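# Move three sand cores from the mould onto plywood

## Task

Lift out of the mould the long core with the rounded nose, plus the two upright bladed cores standing in the mould half on the robot's right side. Set all three down on the plywood boards next to the mould and open the grippers so they rest there. The other two cores must stay upright in the mould.

## Robot and tools

ROBOT. Two arms, left_arm and right_arm, each with six joints and a parallel gripper. Joint order is always waist, shoulder, elbow, wrist pitch, wrist yaw, wrist roll. Stated ranges in rad: waist -2.618 to 3.054, shoulder 0.000 to 3.142, elbow 0.000 to 3.142, wrist pitch -1.571 to 1.571, wrist yaw -1.571 to 1.571, wrist roll -2.094 to 2.094. A real end may sit up to 0.059 rad either side of these. The only cameras are cam_left_wrist and cam_right_wrist (both 896x504), mounted on the wrists. A camera stand is fixed behind the arms.

FRAMES. Scene frame: origin at table-top height, halfway between the nominal bases, +x out over the table, +y toward left_arm, +z up. Image left and right do not match arm names. Calibrated bases: left_arm at (+0.031, +0.345, 0) m, quat_wxyz (+1.000, 0, 0, +0.008); right_arm at (+0.030, -0.335, 0) m, quat_wxyz (+1.000, 0, 0, -0.014). Each arm's gripper pose, velocities and targets are reported in that arm's own base frame. The table and any fixed cameras use the scene frame. Gripper fingers point along the gripper's +z and close along its y. end_effector_position is the point between the pads, about 1 cm behind the tips. Printed poses can be off by a few cm, more at long reach.

ROW FORMAT (shared by execute_actions and move). A row has 14 numbers, each in [-1, 1], and always covers both arms: left_arm's 6 joint numbers then its opening, then right_arm's 6 joint numbers then its opening. Joint numbers are offsets, not poses. They count from the Joint targets shown in the latest result. They are scaled so that 1.0 means 2.224 rad for waist, shoulder and elbow and 8.485 rad for the three wrist joints. Send 0 for a joint to keep its target. The opening is absolute: +1 fully open, -1 closed; other values ask the fingers to reach that grip_measured reading. Sending 0 for an opening commands half-open, so to leave a gripper alone repeat its current command (see Tool commands).

execute_actions(actions, cameras). actions is a list of actions; each action is a list of 1 to 15 rows, one row per 1/30 s step. A short action repeats its last row to fill 15 steps. Within one action every row counts from the targets at the start of that action, not from the previous row; the next action starts from the new targets, so the same offset repeated keeps moving. An action that would push a joint more than 0.059 rad outward past its range is refused for both arms; a malformed action, or a bad first action, rejects the whole call. An empty list just returns state and images. cameras: list of names; omitted, null or ["all"] gives all, [] gives none, an unknown name voids the call.

move(target, speed, blend, opening_speed, blocking, cameras). target is one 14-number row or a list of up to 15 rows; every row is an offset from the same current Joint targets, not chained. All joints of both arms travel together, so the gripper path curves. speed: rad/s for the joint with the longest travel, 0.01 to 12.57, default 0.5; one value or one per target. blend: rad, corner rounding for intermediate targets, default 0. opening_speed: how fast the opening command changes per second on the -1 to +1 scale, at least 0.2; use it to close gently. blocking=false returns after about 0.5 s while motion continues. Moves take at least 0.5 s; beyond 10 s they stop short. The path ignores obstacles and the other arm. The result adds a move: line such as done, off_target (resting more than 0.035 rad from target), moving, held or fault, plus limits=held if steps were withheld. Done does not mean nothing was touched.

wait(seconds 0 to 10, cameras): lets time pass with commands held; returns early if a running move ends. stop(cameras): brakes a running move. zoom_image(camera, region): camera is cam_left_wrist or cam_right_wrist, region [x0, y0, x1, y1] in pixels of its newest image, at most 504 by 504. finished_scene(scene): integer number of the current scene; ends it for good, so call nothing after it.

RESULTS. Joint positions and Joint velocities: per arm, six joints (rad, rad/s) then finger gap (m; 0.094 fully open). Joint targets: the reference for your next offsets. Tool commands: each gripper's present command. grip_measured: finger opening on the command scale; reads slightly wide when empty and somewhat narrower than a firmly squeezed part. grip_effort_nm: gripper motor effort, negative closing; not pad force. Joint torques: total drive output including arm weight, positive toward larger angle; joints 1 to 3 wrap at ±28 N m. Lines to note: joint sent to its limit; joint command not followed (clearance check altered targets); MOTOR HOT (75 °C); OVER-TEMPERATURE FAULT (90 °C, arm folds and idles; at 100 °C it goes limp).

MOTION LIMITS. Each step a target may lead its measured angle by at most 0.339 rad (first three joints) or 2.2 rad (wrist joints), and targets placing the gripper over 200 mm from its current spot are scaled back. Big offsets need several actions; tiny ones may not start. If an arm is stuck pressing or dragged, command its targets back past its measured positions.

CAUTIONS. Sand cores can crumble: close slowly and not far below first contact, since the gripper goes to full force about 0.05 below the touch reading. Release by commanding an opening well above grip_measured, only once the core is resting still on the plywood. Do not drop parts from height, let anything leave the table, or leave parts off it. Avoid fast contact, slamming into the mould or table, and pressing one arm against the other or gripping its fingers. Keep camera cables free of strain. Avoid holding loads or stretched poses for long, which heats motors. A loose object may occasionally be nudged by an outside push.

Each tool is called after "Request:" by a JSON object that holds its "op" and its "data", one argument or row to a line.

## Session

Request:
{"op": "execute_actions", "data": {
  "actions": []
}}

Nothing of this call was run. Scene 2 begins with your next reply.

Request:
{"op": "execute_actions", "data": {
  "actions": []
}}

Scene clock: 0.00 s.
left_arm: end_effector_position=(+0.3491, -0.0518, +0.2089) grip_measured=+1.000 grip_effort_nm=n/a end_effector_quat_wxyz=(+0.533, -0.007, +0.816, -0.226) | right_arm: end_effector_position=(+0.3047, +0.0784, +0.1820) grip_measured=+1.000 grip_effort_nm=n/a end_effector_quat_wxyz=(+0.477, +0.034, +0.863, +0.162)
Joint positions: left_arm=[0.064 1.008 0.577 0.059 0.429 -0.249 0.094] | right_arm=[0.21 0.845 0.563 -0.234 -0.068 0.329 0.094]
Joint velocities: within noise
Joint torques (N m): no reading
Heat: left arm: 31 °C; right arm: 32 °C.
Joint targets: left_arm=[0.064 1.000 0.586 0.062 0.431 -0.247] | right_arm=[0.210 0.838 0.575 -0.230 -0.068 0.327]
Tool commands: left_gripper/opening=+1.0 right_gripper/opening=+1.0

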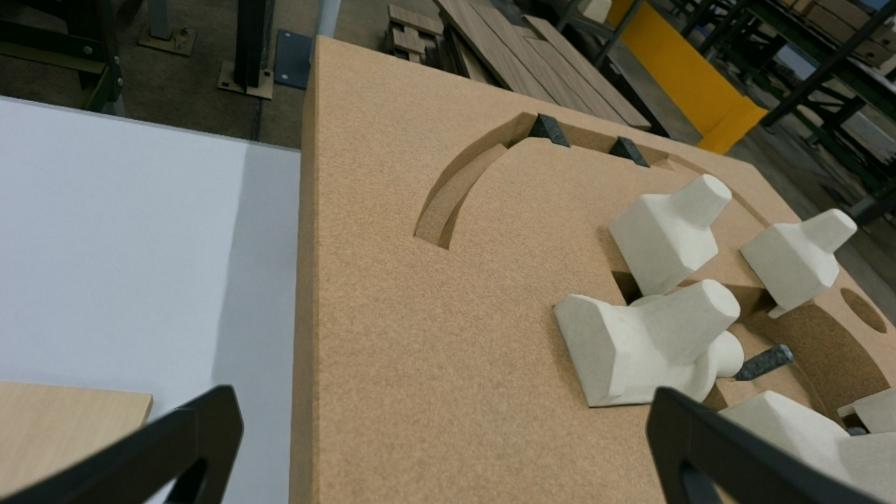

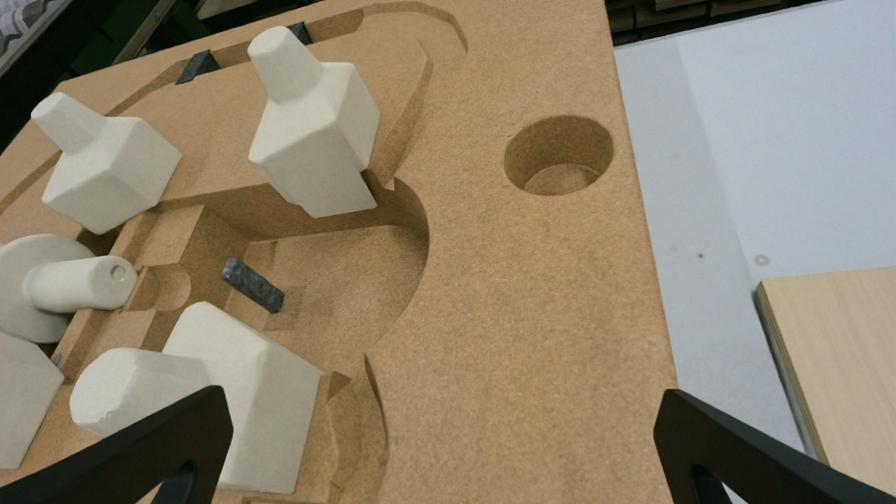

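Request:
{"op": "move", "data": {
  "target": [-0.3076,0.3781,0.674,-0.1538,-0.0508,0.0291,1,0.1079,0.451,0.679,-0.1195,0.008,-0.0385,1],
  "speed": 1.0
}}

Scene clock: 7.60 s.
left_arm: end_effector_position=(+0.3619, -0.2595, +0.2790) grip_measured=+1.000 grip_effort_nm=0.027 end_effector_quat_wxyz=(+0.266, +0.292, +0.914, -0.091) | right_arm: end_effector_position=(+0.4027, +0.1950, +0.2730) grip_measured=+1.000 grip_effort_nm=0.022 end_effector_quat_wxyz=(+0.268, -0.210, +0.938, +0.065)
Joint positions: left_arm=[-0.621 1.823 2.059 -1.236 0.009 -0.006 0.094] | right_arm=[0.446 1.834 2.054 -1.232 -0.007 0.007 0.094]
Joint velocities: within noise
Joint torques (N m): left_arm=[0.09 -6.57 7.05 1.4 -0.08 0.03] | right_arm=[0.24 -7.17 7.83 0.84 0.06 -0.11]
Heat: left arm: 32 °C; right arm: 33 °C.
Joint targets: left_arm=[-0.621 1.841 2.086 -1.243 0.000 0.000] | right_arm=[0.450 1.841 2.085 -1.244 0.000 0.000]
move: done

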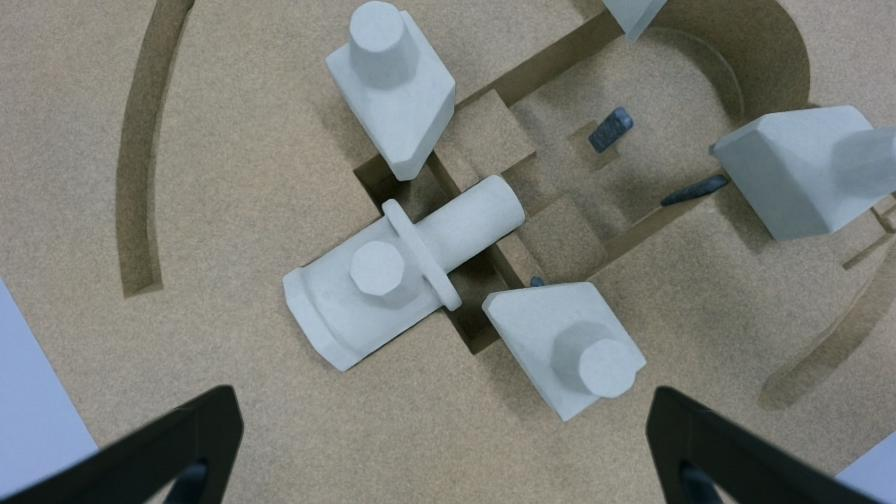

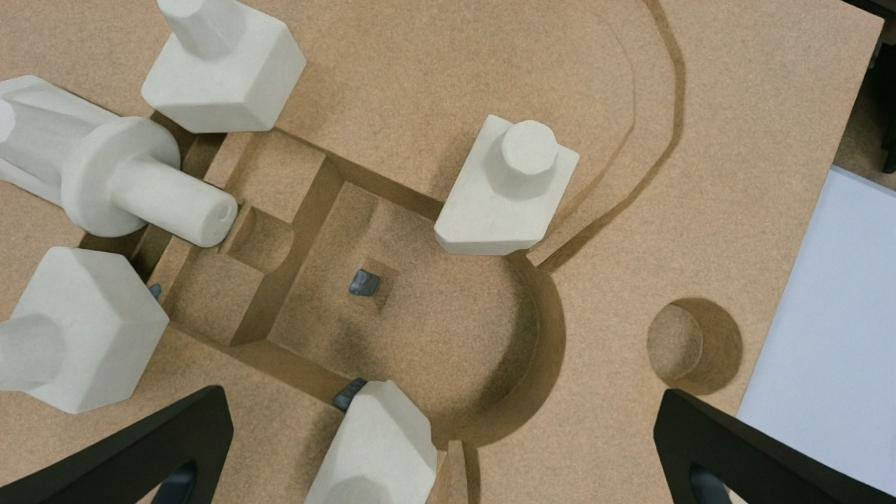

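Request:
{"op": "move", "data": {
  "target": [0.0319,0.04,-0.1039,0.0392,0,0,1,0.0567,-0.5175,-0.732,0.1197,0,0,1],
  "speed": 1.0
}}

Scene clock: 28.73 s.
left_arm: end_effector_position=(+0.4214, -0.2629, +0.2081) grip_measured=+1.000 grip_effort_nm=0.027 end_effector_quat_wxyz=(+0.281, +0.261, +0.919, -0.086) | right_arm: end_effector_position=(+0.2444, +0.1583, +0.1706) grip_measured=+1.000 grip_effort_nm=0.027 end_effector_quat_wxyz=(+0.491, -0.240, +0.825, +0.147)
Joint positions: left_arm=[-0.557 1.912 1.863 -0.925 0.009 -0.006 0.094] | right_arm=[0.568 0.702 0.464 -0.258 -0.005 0.006 0.094]
Joint velocities: within noise
Joint torques (N m): left_arm=[0.51 -7.84 4.64 1.68 -0.07 0.02] | right_arm=[0.68 -1.22 5.87 1.73 0.04 -0.11]
Heat: left arm: 34 °C; right arm: 34 °C.
Joint targets: left_arm=[-0.550 1.930 1.855 -0.910 0.000 0.000] | right_arm=[0.576 0.690 0.457 -0.229 0.000 0.000]
move: done

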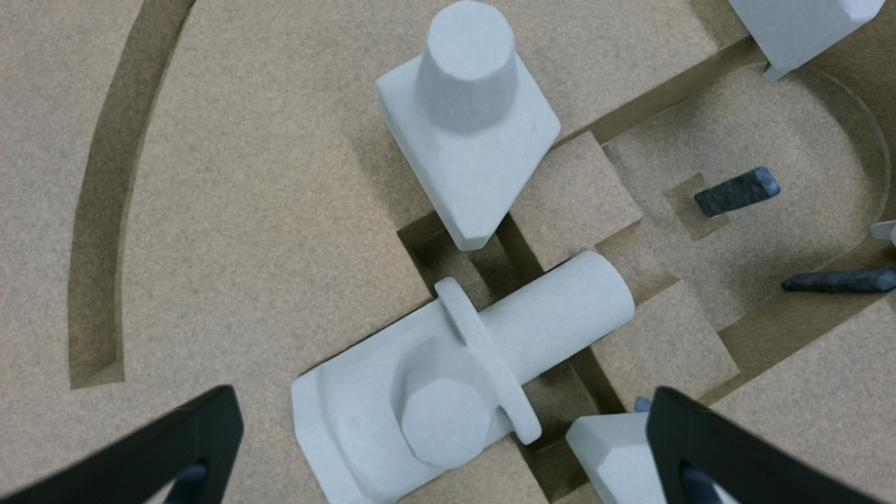

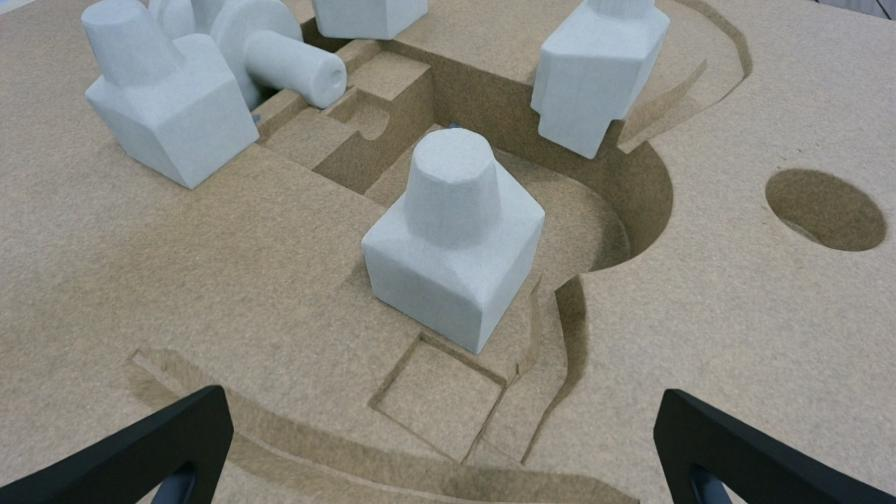

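Request:
{"op": "move", "data": {
  "target": [-0.0007,-0.0243,-0.1016,0.0226,0,0,1,-0.0031,0.2428,0.1052,0.0387,0,0,1],
  "speed": 0.5
}}

Scene clock: 38.30 s.
left_arm: end_effector_position=(+0.4187, -0.2612, +0.1463) grip_measured=+1.000 grip_effort_nm=0.032 end_effector_quat_wxyz=(+0.265, +0.263, +0.924, -0.081) | right_arm: end_effector_position=(+0.3269, +0.2107, +0.1636) grip_measured=+1.000 grip_effort_nm=0.027 end_effector_quat_wxyz=(+0.487, -0.240, +0.827, +0.145)
Joint positions: left_arm=[-0.557 1.912 1.637 -0.735 0.009 -0.006 0.094] | right_arm=[0.568 1.228 0.656 0.067 -0.005 0.005 0.094]
Joint velocities: within noise
Joint torques (N m): left_arm=[0.43 -11.82 4.82 1.63 -0.05 0] | right_arm=[0.08 -3.41 9.01 1.76 0.04 -0.1]
Heat: left arm: 33 °C; right arm: 36 °C.
Joint targets: left_arm=[-0.551 1.876 1.628 -0.718 0.000 0.000] | right_arm=[0.569 1.230 0.691 0.100 0.000 0.000]
move: off_target (left_arm); left_arm: the shoulder is farthest, 0.036 rad from its target

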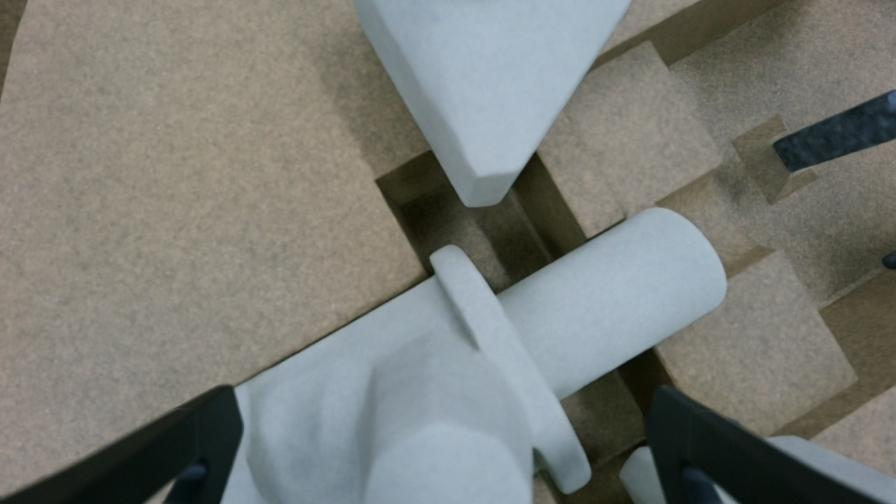

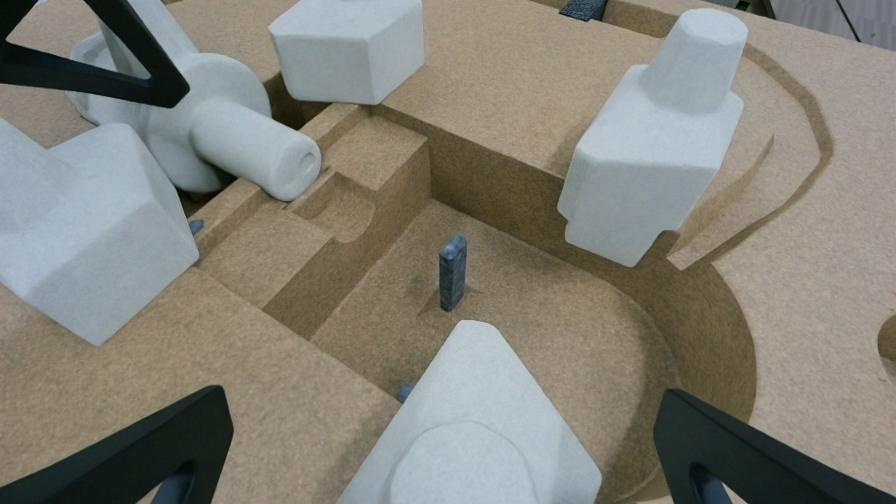

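Request:
{"op": "move", "data": {
  "target": [
    [0,0,0,0,0,0,-0.7,-0.0036,0,0,0,0,0,-0.7],
    [0,-0.0121,0.0665,-0.0094,0,0,-0.7,-0.0036,-0.0247,0.0517,-0.0141,0,0,-0.7],
    [0,0,0.1619,-0.0283,0,0,-0.7,-0.0036,-0.0405,0.1214,-0.0324,0,0,-0.7],
    [0,0.0315,0.2833,-0.0513,0,0,-0.7,-0.0036,-0.0405,0.1844,-0.0477,0,0,-0.7]
  ],
  "speed": 0.22,
  "blend": [0,0.02,0.02,0],
  "opening_speed": 1.0
}}

Scene clock: 59.30 s.
left_arm: end_effector_position=(+0.4085, -0.2542, +0.2761) grip_measured=-0.234 grip_effort_nm=-1.004 end_effector_quat_wxyz=(+0.282, +0.261, +0.919, -0.085) | right_arm: end_effector_position=(+0.3262, +0.2093, +0.2619) grip_measured=-0.382 grip_effort_nm=-1.009 end_effector_quat_wxyz=(+0.479, -0.241, +0.832, +0.141)
Joint positions: left_arm=[-0.556 1.951 2.205 -1.227 0.008 -0.005 0.036] | right_arm=[0.567 1.181 1.04 -0.384 -0.002 0.004 0.029]
Joint velocities: within noise
Joint torques (N m): left_arm=[0.5 -9.21 9.37 2.33 -0.07 0] | right_arm=[-0.58 -6.86 11.26 2.19 0.01 -0.09]
Heat: left arm: 36 °C; right arm: 38 °C.
Joint targets: left_arm=[-0.551 1.946 2.259 -1.153 0.000 0.000] | right_arm=[0.561 1.140 1.101 -0.305 0.000 0.000]
move: off_target (left_arm, right_arm); left_arm: the wrist pitch is farthest, 0.073 rad from its target; right_arm: the wrist pitch is farthest, 0.080 rad from its target

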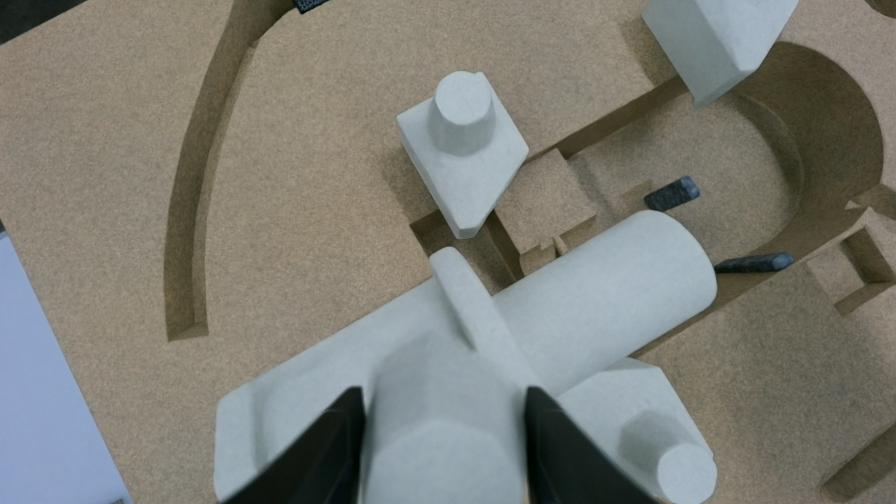

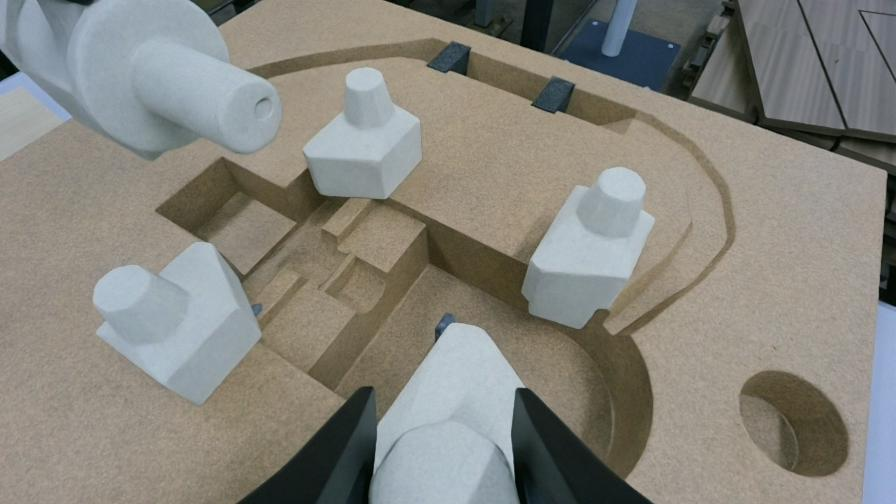

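Request:
{"op": "move", "data": {
  "target": [
    [0.4191,-0.205,-0.2918,0.0157,0,0,-0.7,-0.4456,0,0,0,0,0,-0.7],
    [0.4191,-0.2239,-0.531,0.076,0,0,-0.7,-0.4456,0.3912,0.3278,-0.1432,0,0,-0.7]
  ],
  "speed": 0.7,
  "blend": 0.1
}}

Scene clock: 70.70 s.
left_arm: end_effector_position=(+0.3503, +0.1417, +0.1162) grip_measured=-0.234 grip_effort_nm=-0.999 end_effector_quat_wxyz=(+0.259, -0.185, +0.947, +0.052) | right_arm: end_effector_position=(+0.3222, -0.1459, +0.1119) grip_measured=-0.381 grip_effort_nm=-1.004 end_effector_quat_wxyz=(-0.063, +0.213, +0.975, +0.012)
Joint positions: left_arm=[0.379 1.507 1.066 -0.596 -0.005 -0.005 0.036] | right_arm=[-0.426 2.016 1.79 -1.473 0.003 0.004 0.029]
Joint velocities: within noise
Joint torques (N m): left_arm=[0.17 -10 6.13 2.37 0.1 -0.02] | right_arm=[-0.39 -9.17 8.16 -0.58 -0.04 -0.09]
Heat: left arm: 37 °C; right arm: 40 °C.
Joint targets: left_arm=[0.381 1.448 1.077 -0.508 0.000 0.000] | right_arm=[-0.430 2.010 1.830 -1.520 0.000 0.000]
move: off_target (left_arm, right_arm); left_arm: the wrist pitch is farthest, 0.088 rad from its target; right_arm: the wrist pitch is farthest, 0.047 rad from its target

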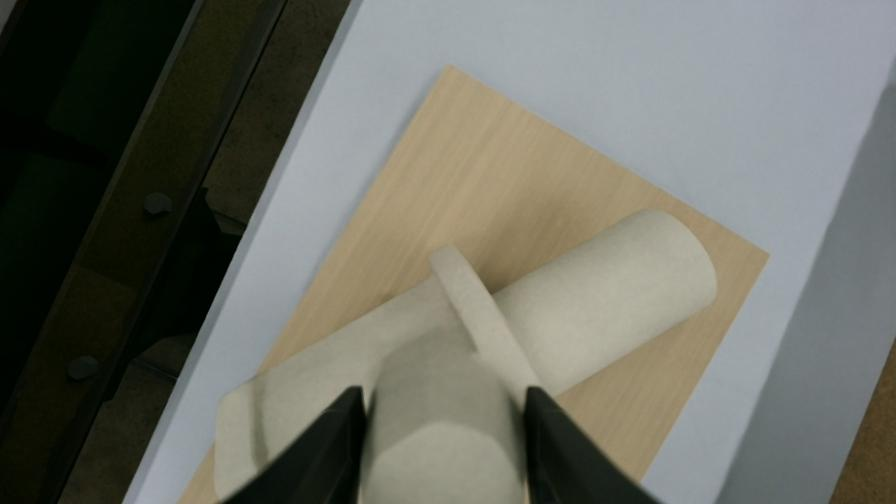

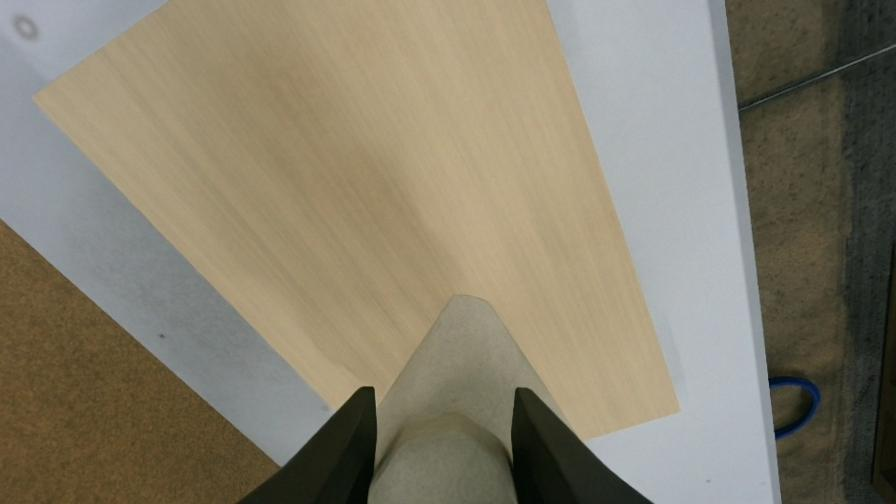

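Request:
{"op": "move", "data": {
  "target": [
    [0,-0.005,-0.0306,0.0098,0,0,-0.7,-0.045,0.0477,-0.018,0.0086,0,0,-0.7],
    [0,-0.005,-0.0306,0.0098,0,0,-0.7,-0.045,0.0477,-0.018,0.0086,0,0,-0.4],
    [0,-0.005,-0.0306,0.0098,0,0,-0.7,-0.045,0.0877,-0.054,0.0171,0,0,-0.4]
  ],
  "speed": [0.1,0.1,0.06]
}}

Scene clock: 90.43 s.
left_arm: end_effector_position=(+0.3539, +0.1429, +0.1150) grip_measured=-0.234 grip_effort_nm=-0.999 end_effector_quat_wxyz=(+0.286, -0.183, +0.939, +0.056) | right_arm: end_effector_position=(+0.3148, -0.1790, +0.0595) grip_measured=-0.381 grip_effort_nm=-1.004 end_effector_quat_wxyz=(-0.096, +0.259, +0.961, +0.028)
Joint positions: left_arm=[0.379 1.482 1.007 -0.504 -0.004 -0.005 0.036] | right_arm=[-0.522 2.142 1.76 -1.39 -0.005 0.004 0.029]
Joint velocities: within noise
Joint torques (N m): left_arm=[0.28 -8.8 5.49 2.38 0.07 0.01] | right_arm=[-0.72 -4.59 1.11 -0.07 0.05 -0.08]
Heat: left arm: 38 °C; right arm: 40 °C.
Joint targets: left_arm=[0.381 1.437 1.009 -0.425 0.000 0.000] | right_arm=[-0.531 2.205 1.711 -1.375 0.000 0.000]
move: off_target (left_arm, right_arm); left_arm: the wrist pitch is farthest, 0.079 rad from its target; right_arm: the shoulder is farthest, 0.063 rad from its target

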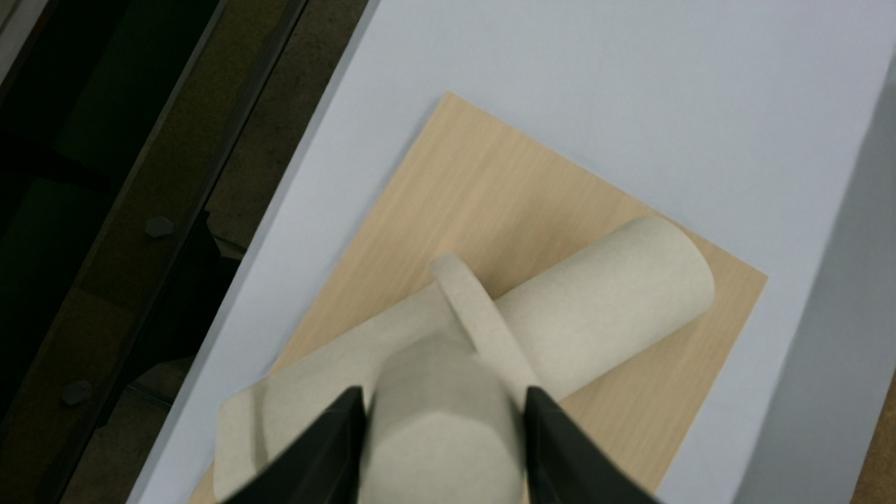

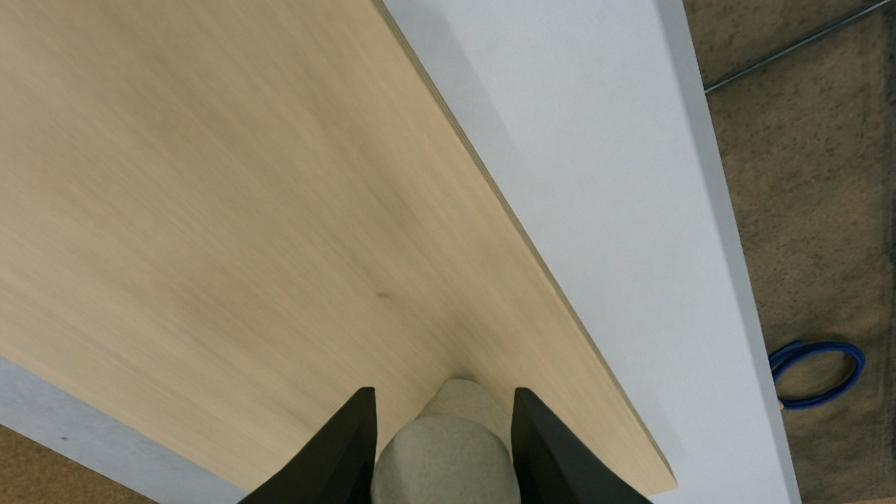

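Request:
{"op": "move", "data": {
  "target": [
    [0,0,0,-0.0047,0,0,-0.7,0,0.0157,-0.003,0,0,0,-0.4],
    [0,0,0,-0.0047,0,0,-0.7,0,0.0,0,0,0,0,-0.4],
    [0,0,0,-0.0047,0,0,0.7,0,0.0,0,0,0,0,0.6]
  ],
  "speed": 0.07,
  "opening_speed": 0.35
}}

Scene clock: 99.67 s.
left_arm: end_effector_position=(+0.3577, +0.1444, +0.1235) grip_measured=+0.698 grip_effort_nm=0.125 end_effector_quat_wxyz=(+0.303, -0.182, +0.934, +0.059) | right_arm: end_effector_position=(+0.3065, -0.1759, +0.0312) grip_measured=+0.597 grip_effort_nm=0.183 end_effector_quat_wxyz=(-0.129, +0.256, +0.957, +0.035)
Joint positions: left_arm=[0.379 1.466 1.007 -0.484 -0.004 -0.005 0.08] | right_arm=[-0.524 2.199 1.72 -1.361 0 -0.002 0.075]
Joint velocities: within noise
Joint torques (N m): left_arm=[0.18 -7.49 5.48 1.77 0.09 -0.02] | right_arm=[-0.58 -9.14 3.84 -0.46 0 -0.02]
Heat: left arm: 38 °C; right arm: 38 °C.
Joint targets: left_arm=[0.381 1.437 1.009 -0.465 0.000 0.000] | right_arm=[-0.531 2.206 1.710 -1.375 0.000 0.000]
move: done; target 3's new numbers were sent with left_arm's shoulder 0.045 rad from that target

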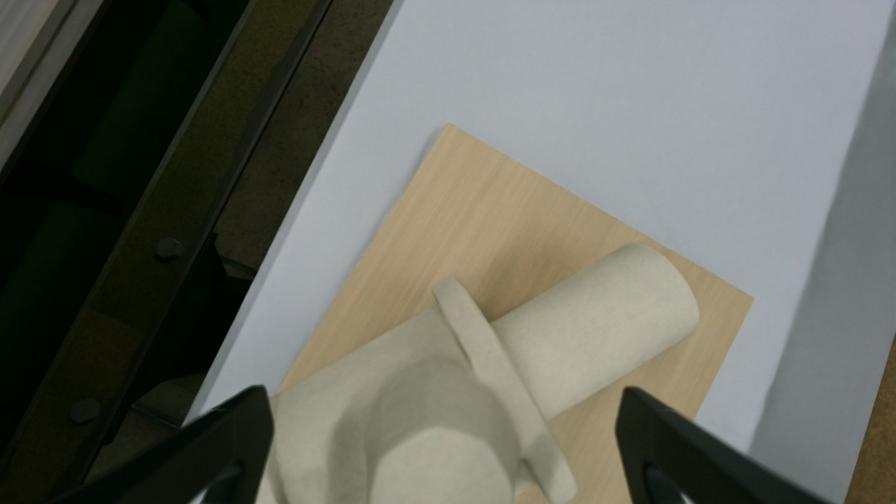

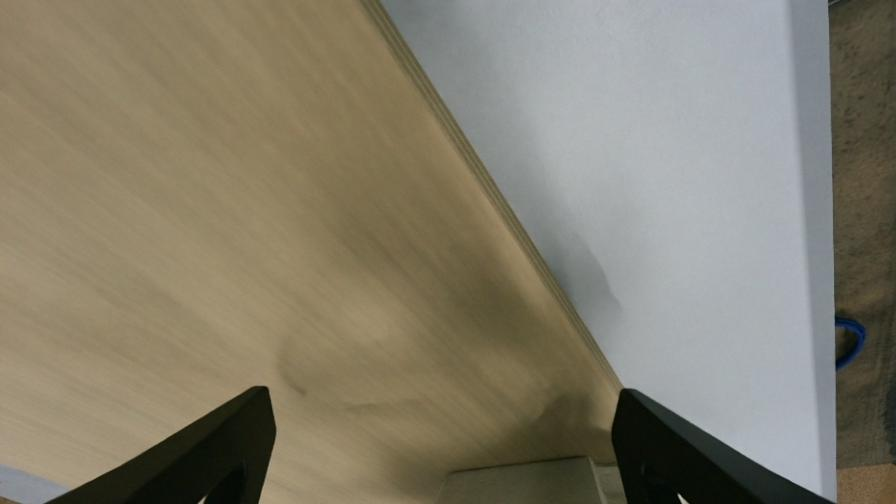

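Request:
{"op": "move", "data": {
  "target": [
    [0,0,0,0,0,0,1,0,0,0,0,0,0,1],
    [0,0.01,0.08,-0.01,0,0,1,0,-0.08,0,0.01,0,0,1],
    [0,0.02,0.15,-0.02,0,0,1,0,-0.22,0,0.01,0,0,1]
  ],
  "speed": [0.3,0.3,0.6],
  "blend": [0,0.05,0]
}}

Scene clock: 105.83 s.
left_arm: end_effector_position=(+0.3909, +0.1576, +0.2279) grip_measured=+0.998 grip_effort_nm=0.120 end_effector_quat_wxyz=(+0.377, -0.177, +0.906, +0.073) | right_arm: end_effector_position=(+0.3212, -0.1843, +0.1941) grip_measured=+0.997 grip_effort_nm=0.178 end_effector_quat_wxyz=(+0.124, +0.256, +0.958, -0.033)
Joint positions: left_arm=[0.379 1.466 1.318 -0.634 -0.004 -0.005 0.094] | right_arm=[-0.524 1.727 1.716 -1.302 0 -0.002 0.094]
Joint velocities: within noise
Joint torques (N m): left_arm=[0.24 -4.49 7.76 1.78 0.07 -0.01] | right_arm=[-0.61 -7.69 4.92 0.64 0 -0.02]
Heat: left arm: 38 °C; right arm: 38 °C.
Joint targets: left_arm=[0.381 1.481 1.343 -0.635 0.000 0.000] | right_arm=[-0.531 1.716 1.710 -1.290 0.000 0.000]
move: done

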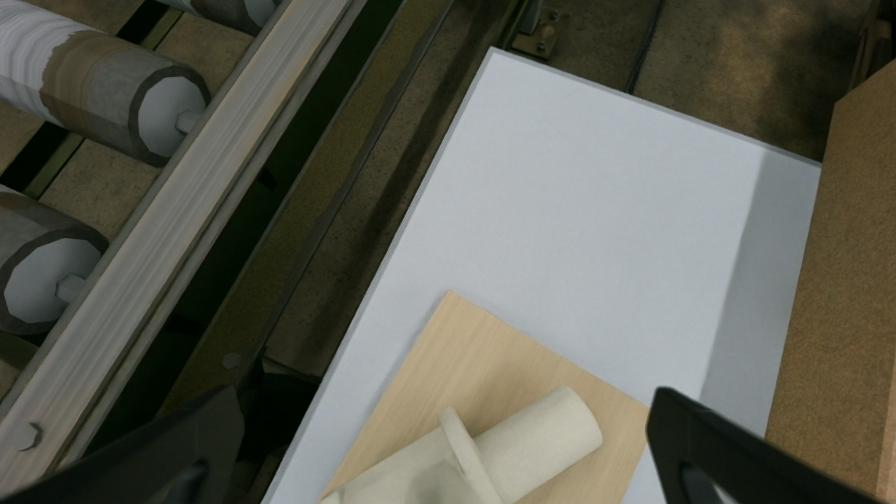

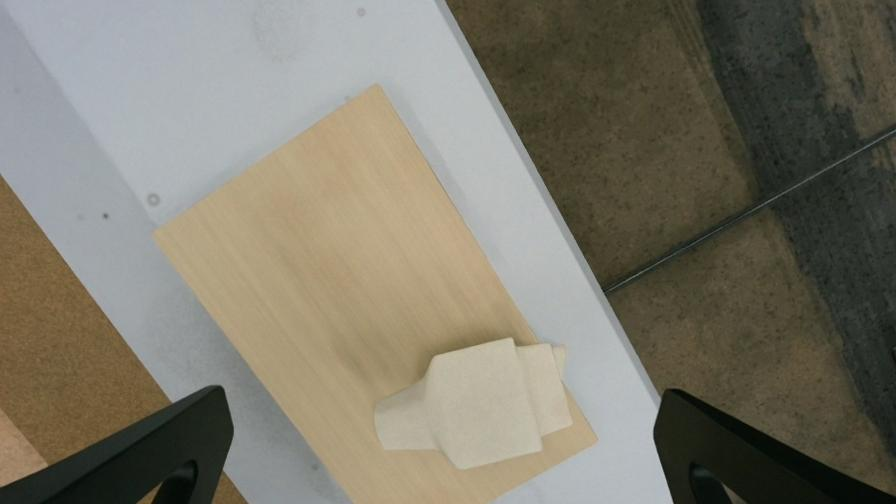

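Request:
{"op": "move", "data": {
  "target": [0,0,0,0,0,0,1,0.4087,-0.0854,-0.4281,0.2145,0,0,1],
  "speed": 0.9,
  "cameras": ["cam_right_wrist"]
}}

Scene clock: 126.90 s.
left_arm: end_effector_position=(+0.3907, +0.1575, +0.2278) grip_measured=+0.998 grip_effort_nm=0.115 end_effector_quat_wxyz=(+0.377, -0.177, +0.906, +0.073) | right_arm: end_effector_position=(+0.4381, +0.1733, +0.1789) grip_measured=+0.997 grip_effort_nm=0.178 end_effector_quat_wxyz=(+0.586, -0.150, +0.789, +0.110)
Joint positions: left_arm=[0.379 1.466 1.318 -0.635 -0.004 -0.005 0.094] | right_arm=[0.375 1.555 0.768 0.493 0.002 -0.001 0.094]
Joint velocities: within noise
Joint torques (N m): left_arm=[0.24 -4.48 7.72 1.81 0.06 0] | right_arm=[0.23 -8.23 5.04 1.88 -0.03 -0.02]
Heat: left arm: 36 °C; right arm: 37 °C.
Joint targets: left_arm=[0.381 1.481 1.343 -0.635 0.000 0.000] | right_arm=[0.378 1.526 0.758 0.530 0.000 0.000]
move: off_target (right_arm); right_arm: the wrist pitch is farthest, 0.037 rad from its target
Images, in order (width x height): cam_right_wrist 896x504.

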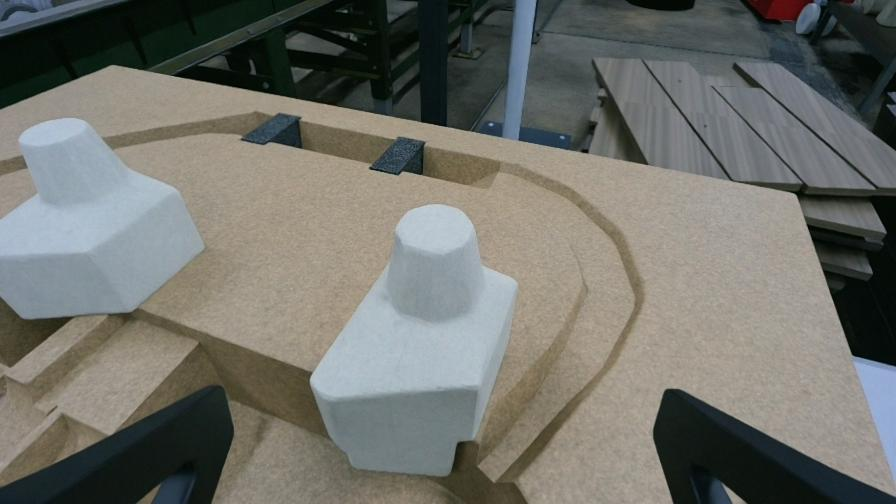

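Request:
{"op": "move", "data": {
  "target": [0,0,0,0,0,0,1,0.0036,0.1466,0.1506,-0.0011,0,0,1],
  "speed": 0.4,
  "cameras": ["cam_right_wrist"]
}}

Scene clock: 138.13 s.
left_arm: end_effector_position=(+0.3907, +0.1575, +0.2278) grip_measured=+0.998 grip_effort_nm=0.120 end_effector_quat_wxyz=(+0.377, -0.177, +0.906, +0.073) | right_arm: end_effector_position=(+0.5081, +0.2029, +0.1709) grip_measured=+0.997 grip_effort_nm=0.178 end_effector_quat_wxyz=(+0.587, -0.151, +0.787, +0.112)
Joint positions: left_arm=[0.379 1.466 1.318 -0.635 -0.004 -0.005 0.094] | right_arm=[0.379 1.843 1.059 0.495 0.002 -0.001 0.094]
Joint velocities: within noise
Joint torques (N m): left_arm=[0.2 -4.53 7.65 1.79 0.08 -0.01] | right_arm=[0.64 -7.54 8.47 1.78 -0.03 -0.02]
Heat: left arm: 35 °C; right arm: 37 °C.
Joint targets: left_arm=[0.381 1.481 1.343 -0.635 0.000 0.000] | right_arm=[0.387 1.852 1.093 0.521 0.000 0.000]
move: done
Images, in order (width x height): cam_right_wrist 896x504.

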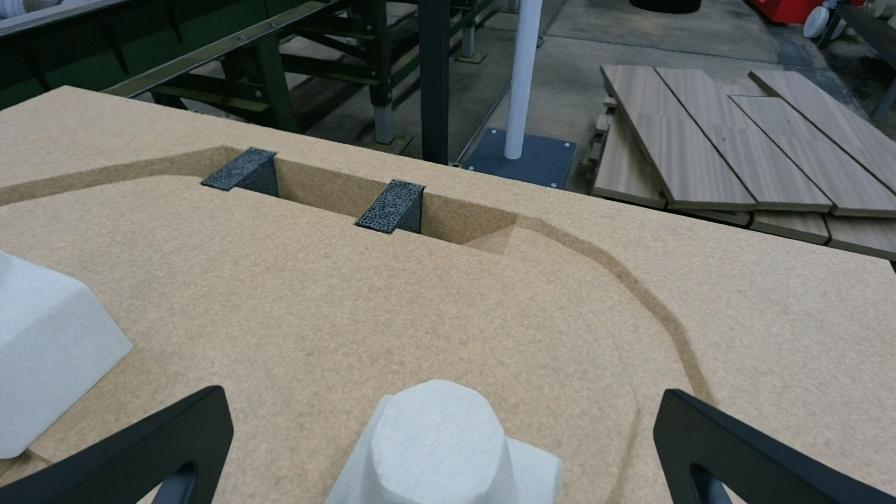

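Request:
{"op": "move", "data": {
  "target": [
    [0,0,0,0,0,0,1,0,0.0175,0.0175,-0.0013,0,0,1],
    [0,0,0,0,0,0,1,0,0.0175,0.0175,-0.0013,0,0,-0.7],
    [0,0,0,0,0,0,1,0,-0.0202,0.0549,-0.0115,0,0,-0.7],
    [0,0,0,0,0,0,1,0,-0.0486,0.1012,-0.0292,0,0,-0.7],
    [0,0,0,0,0,0,1,0,-0.0616,0.1605,-0.0476,0,0,-0.7]
  ],
  "speed": 0.22,
  "blend": [0,0,0.02,0.02,0],
  "opening_speed": 1.0,
  "cameras": ["cam_right_wrist"]
}}

Scene clock: 150.17 s.
left_arm: end_effector_position=(+0.3907, +0.1575, +0.2277) grip_measured=+0.998 grip_effort_nm=0.125 end_effector_quat_wxyz=(+0.377, -0.177, +0.906, +0.073) | right_arm: end_effector_position=(+0.5198, +0.2077, +0.2627) grip_measured=-0.352 grip_effort_nm=-1.004 end_effector_quat_wxyz=(+0.572, -0.153, +0.799, +0.109)
Joint positions: left_arm=[0.379 1.466 1.318 -0.635 -0.004 -0.005 0.094] | right_arm=[0.379 1.771 1.396 0.047 0.002 -0.001 0.03]
Joint velocities: within noise
Joint torques (N m): left_arm=[0.21 -4.51 7.72 1.76 0.09 0] | right_arm=[0.68 -12.9 10.8 2.2 -0.03 -0.03]
Heat: left arm: 35 °C; right arm: 40 °C.
Joint targets: left_arm=[0.381 1.481 1.343 -0.635 0.000 0.000] | right_arm=[0.387 1.715 1.450 0.117 0.000 0.000]
move: off_target (right_arm); right_arm: the wrist pitch is farthest, 0.070 rad from its target
Images, in order (width x height): cam_right_wrist 896x504.

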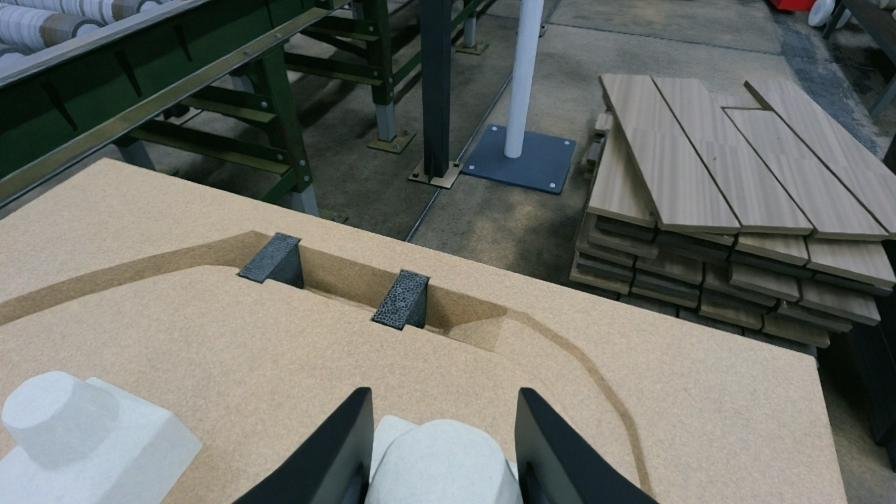

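Request:
{"op": "move", "data": {
  "target": [
    [0,0,0,0,0,0,1,-0.3067,0,0,0,0,0,-0.7],
    [0,0,0,0,0,0,1,-0.3067,0.254,0.3642,-0.1882,0,0,-0.7]
  ],
  "speed": 0.7,
  "blend": 0.1,
  "cameras": ["cam_right_wrist"]
}}

Scene clock: 163.63 s.
left_arm: end_effector_position=(+0.3907, +0.1575, +0.2277) grip_measured=+0.998 grip_effort_nm=0.125 end_effector_quat_wxyz=(+0.377, -0.177, +0.906, +0.073) | right_arm: end_effector_position=(+0.4339, -0.1350, +0.1143) grip_measured=-0.352 grip_effort_nm=-1.004 end_effector_quat_wxyz=(+0.029, +0.149, +0.988, -0.008)
Joint positions: left_arm=[0.379 1.466 1.318 -0.635 -0.004 -0.005 0.094] | right_arm=[-0.301 2.279 2.22 -1.452 0.007 -0.001 0.03]
Joint velocities: within noise
Joint torques (N m): left_arm=[0.2 -4.48 7.73 1.78 0.08 0.01] | right_arm=[0.46 -10.61 8.35 -0.07 -0.07 -0.02]
Heat: left arm: 36 °C; right arm: 44 °C.
Joint targets: left_arm=[0.381 1.481 1.343 -0.635 0.000 0.000] | right_arm=[-0.296 2.280 2.260 -1.480 0.000 0.000]
move: off_target (right_arm); right_arm: the elbow is farthest, 0.041 rad from its target
Images, in order (width x height): cam_right_wrist 896x504.

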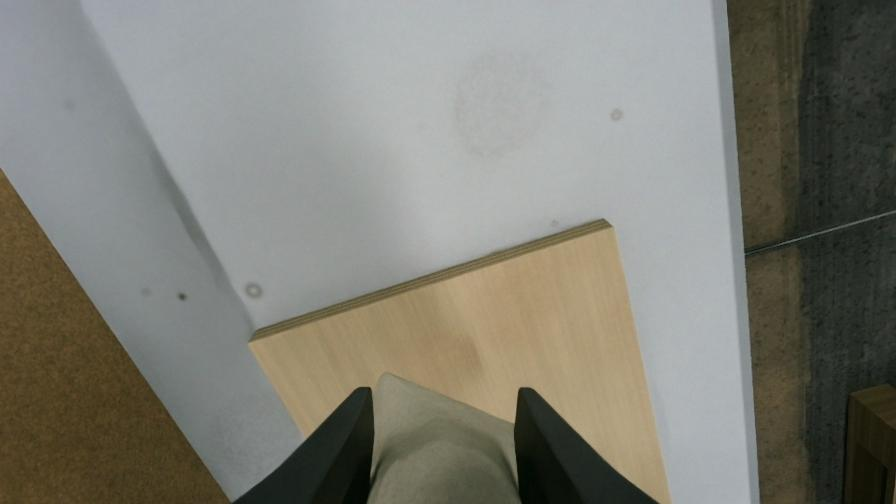

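Request:
{"op": "move", "data": {
  "target": [
    [0,0,0,0,0,0,1,0,0.027,-0.0315,0.0071,0,0,-0.7],
    [0,0,0,0,0,0,1,0,0.027,-0.0315,0.0071,0,0,-0.37],
    [0,0,0,0,0,0,1,0,0.0585,-0.0742,0.0153,0,0,-0.37]
  ],
  "speed": [0.1,0.1,0.06],
  "cameras": ["cam_right_wrist"]
}}

Scene clock: 174.90 s.
left_arm: end_effector_position=(+0.3907, +0.1575, +0.2277) grip_measured=+0.998 grip_effort_nm=0.120 end_effector_quat_wxyz=(+0.377, -0.177, +0.906, +0.073) | right_arm: end_effector_position=(+0.4333, -0.1333, +0.0423) grip_measured=-0.352 grip_effort_nm=-1.004 end_effector_quat_wxyz=(-0.021, +0.149, +0.989, +0.004)
Joint positions: left_arm=[0.379 1.466 1.318 -0.635 -0.004 -0.005 0.094] | right_arm=[-0.301 2.384 2.115 -1.343 -0.001 -0.001 0.03]
Joint velocities: within noise
Joint torques (N m): left_arm=[0.12 -4.52 7.72 1.77 0.06 0.01] | right_arm=[0.47 -9.22 3.58 -0.02 0 -0.02]
Heat: left arm: 36 °C; right arm: 45 °C.
Joint targets: left_arm=[0.381 1.481 1.343 -0.635 0.000 0.000] | right_arm=[-0.296 2.410 2.095 -1.350 0.000 0.000]
move: done
Images, in order (width x height): cam_right_wrist 896x504.

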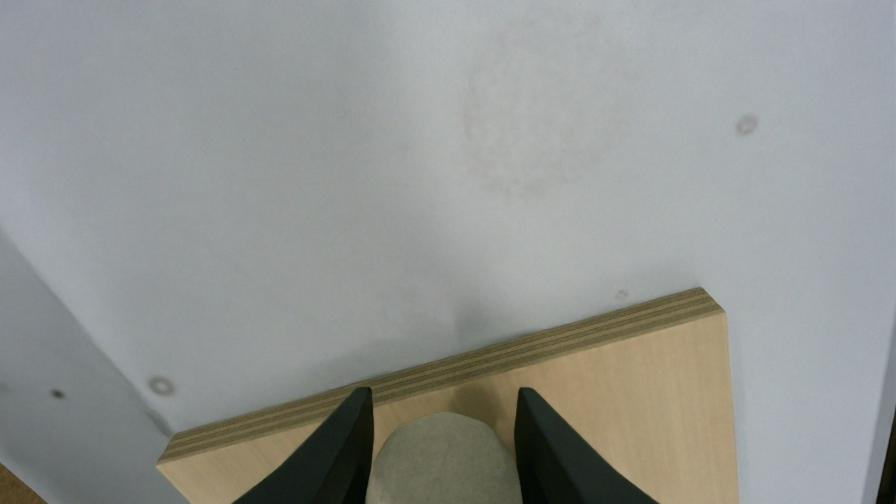

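Request:
{"op": "move", "data": {
  "target": [
    [0,0,0,0,0,0,1,0,-0.004,0,0,0,0,-0.37],
    [0,0,0,0,0,0,1,0,-0.004,0,0,0,0,0.6]
  ],
  "speed": 0.1,
  "opening_speed": 0.35,
  "cameras": ["cam_right_wrist"]
}}

Scene clock: 181.37 s.
left_arm: end_effector_position=(+0.3907, +0.1575, +0.2277) grip_measured=+0.998 grip_effort_nm=0.125 end_effector_quat_wxyz=(+0.377, -0.177, +0.906, +0.073) | right_arm: end_effector_position=(+0.4303, -0.1323, +0.0385) grip_measured=+0.597 grip_effort_nm=0.178 end_effector_quat_wxyz=(-0.028, +0.149, +0.988, +0.005)
Joint positions: left_arm=[0.379 1.466 1.318 -0.635 -0.004 -0.005 0.094] | right_arm=[-0.301 2.387 2.104 -1.344 -0.001 -0.001 0.075]
Joint velocities: within noise
Joint torques (N m): left_arm=[0.2 -4.56 7.76 1.79 0.07 0] | right_arm=[0.4 -10.13 4.34 -0.05 0 -0.02]
Heat: left arm: 36 °C; right arm: 45 °C.
Joint targets: left_arm=[0.381 1.481 1.343 -0.635 0.000 0.000] | right_arm=[-0.296 2.401 2.095 -1.350 0.000 0.000]
move: done
Images, in order (width x height): cam_right_wrist 896x504.

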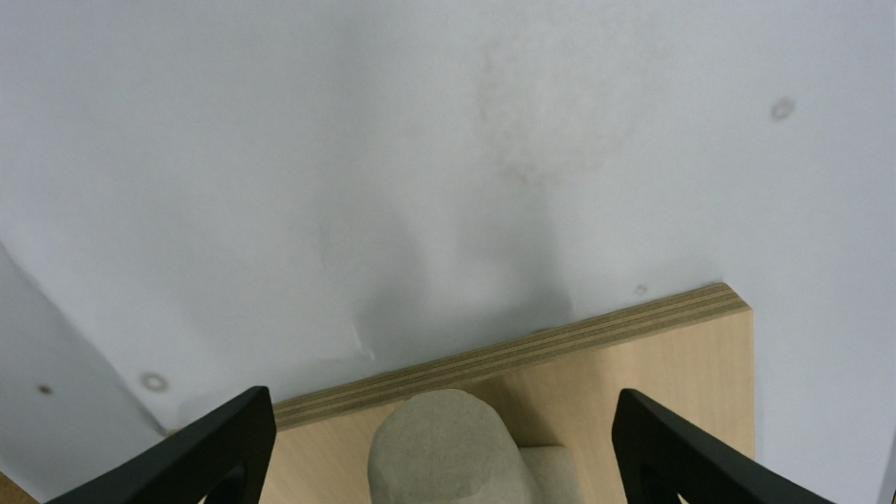

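Lift away and inspect; rise plus retract for a view.

Request:
{"op": "move", "data": {
  "target": [
    [0,0,0,0,0,0,1,0,-0.09,0,0.005,0,0,1],
    [0,0,0,0,0,0,1,0,-0.28,-0.03,0.01,0,0,1]
  ],
  "speed": [0.3,0.7],
  "blend": [0.05,0]
}}

Scene clock: 185.33 s.
left_arm: end_effector_position=(+0.3907, +0.1575, +0.2277) grip_measured=+0.998 grip_effort_nm=0.105 end_effector_quat_wxyz=(+0.377, -0.177, +0.906, +0.073) | right_arm: end_effector_position=(+0.4087, -0.1256, +0.2813) grip_measured=+0.997 grip_effort_nm=0.183 end_effector_quat_wxyz=(+0.265, +0.144, +0.953, -0.040)
Joint positions: left_arm=[0.379 1.466 1.318 -0.635 -0.004 -0.005 0.094] | right_arm=[-0.301 1.785 2.037 -1.281 -0.001 -0.001 0.094]
Joint velocities: within noise
Joint torques (N m): left_arm=[0.21 -4.53 7.62 1.77 0.06 -0.02] | right_arm=[0.4 -7.68 4.55 1.07 0 -0.02]
Heat: left arm: 36 °C; right arm: 46 °C.
Joint targets: left_arm=[0.381 1.481 1.343 -0.635 0.000 0.000] | right_arm=[-0.296 1.778 2.028 -1.265 0.000 0.000]
move: done

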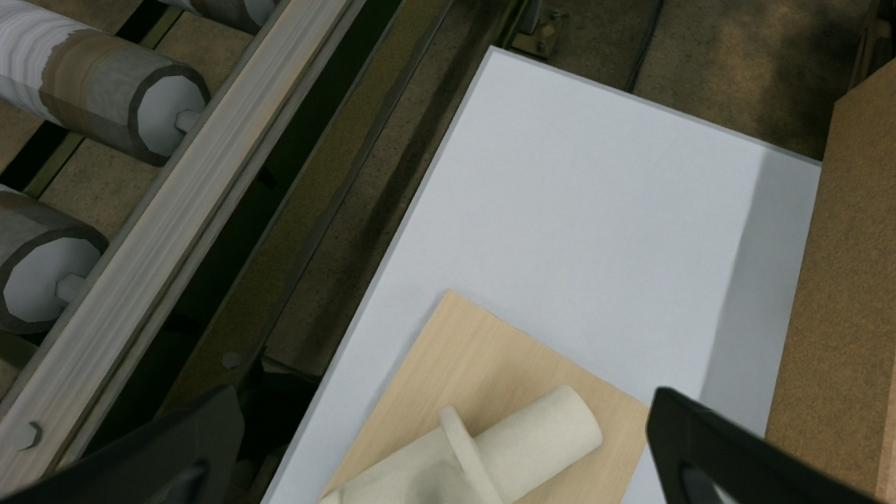

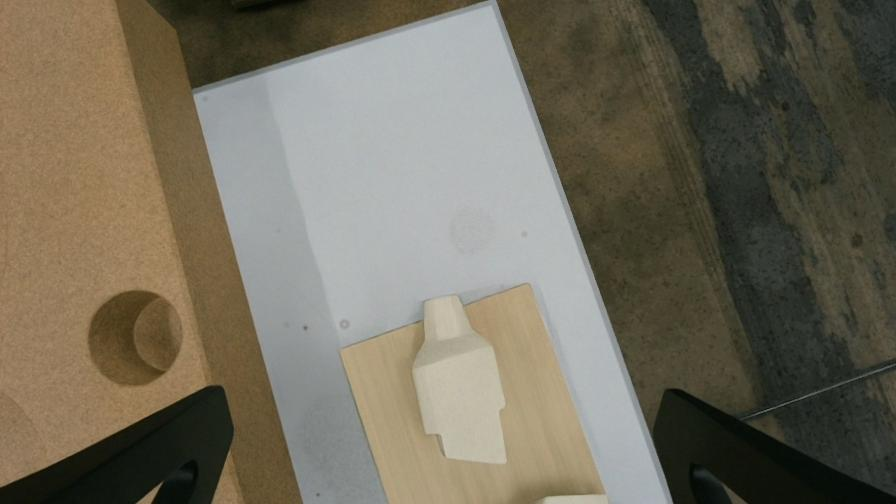

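Request:
{"op": "finished_scene", "data": {
  "scene": 2
}}

The scene is finished: the task was done.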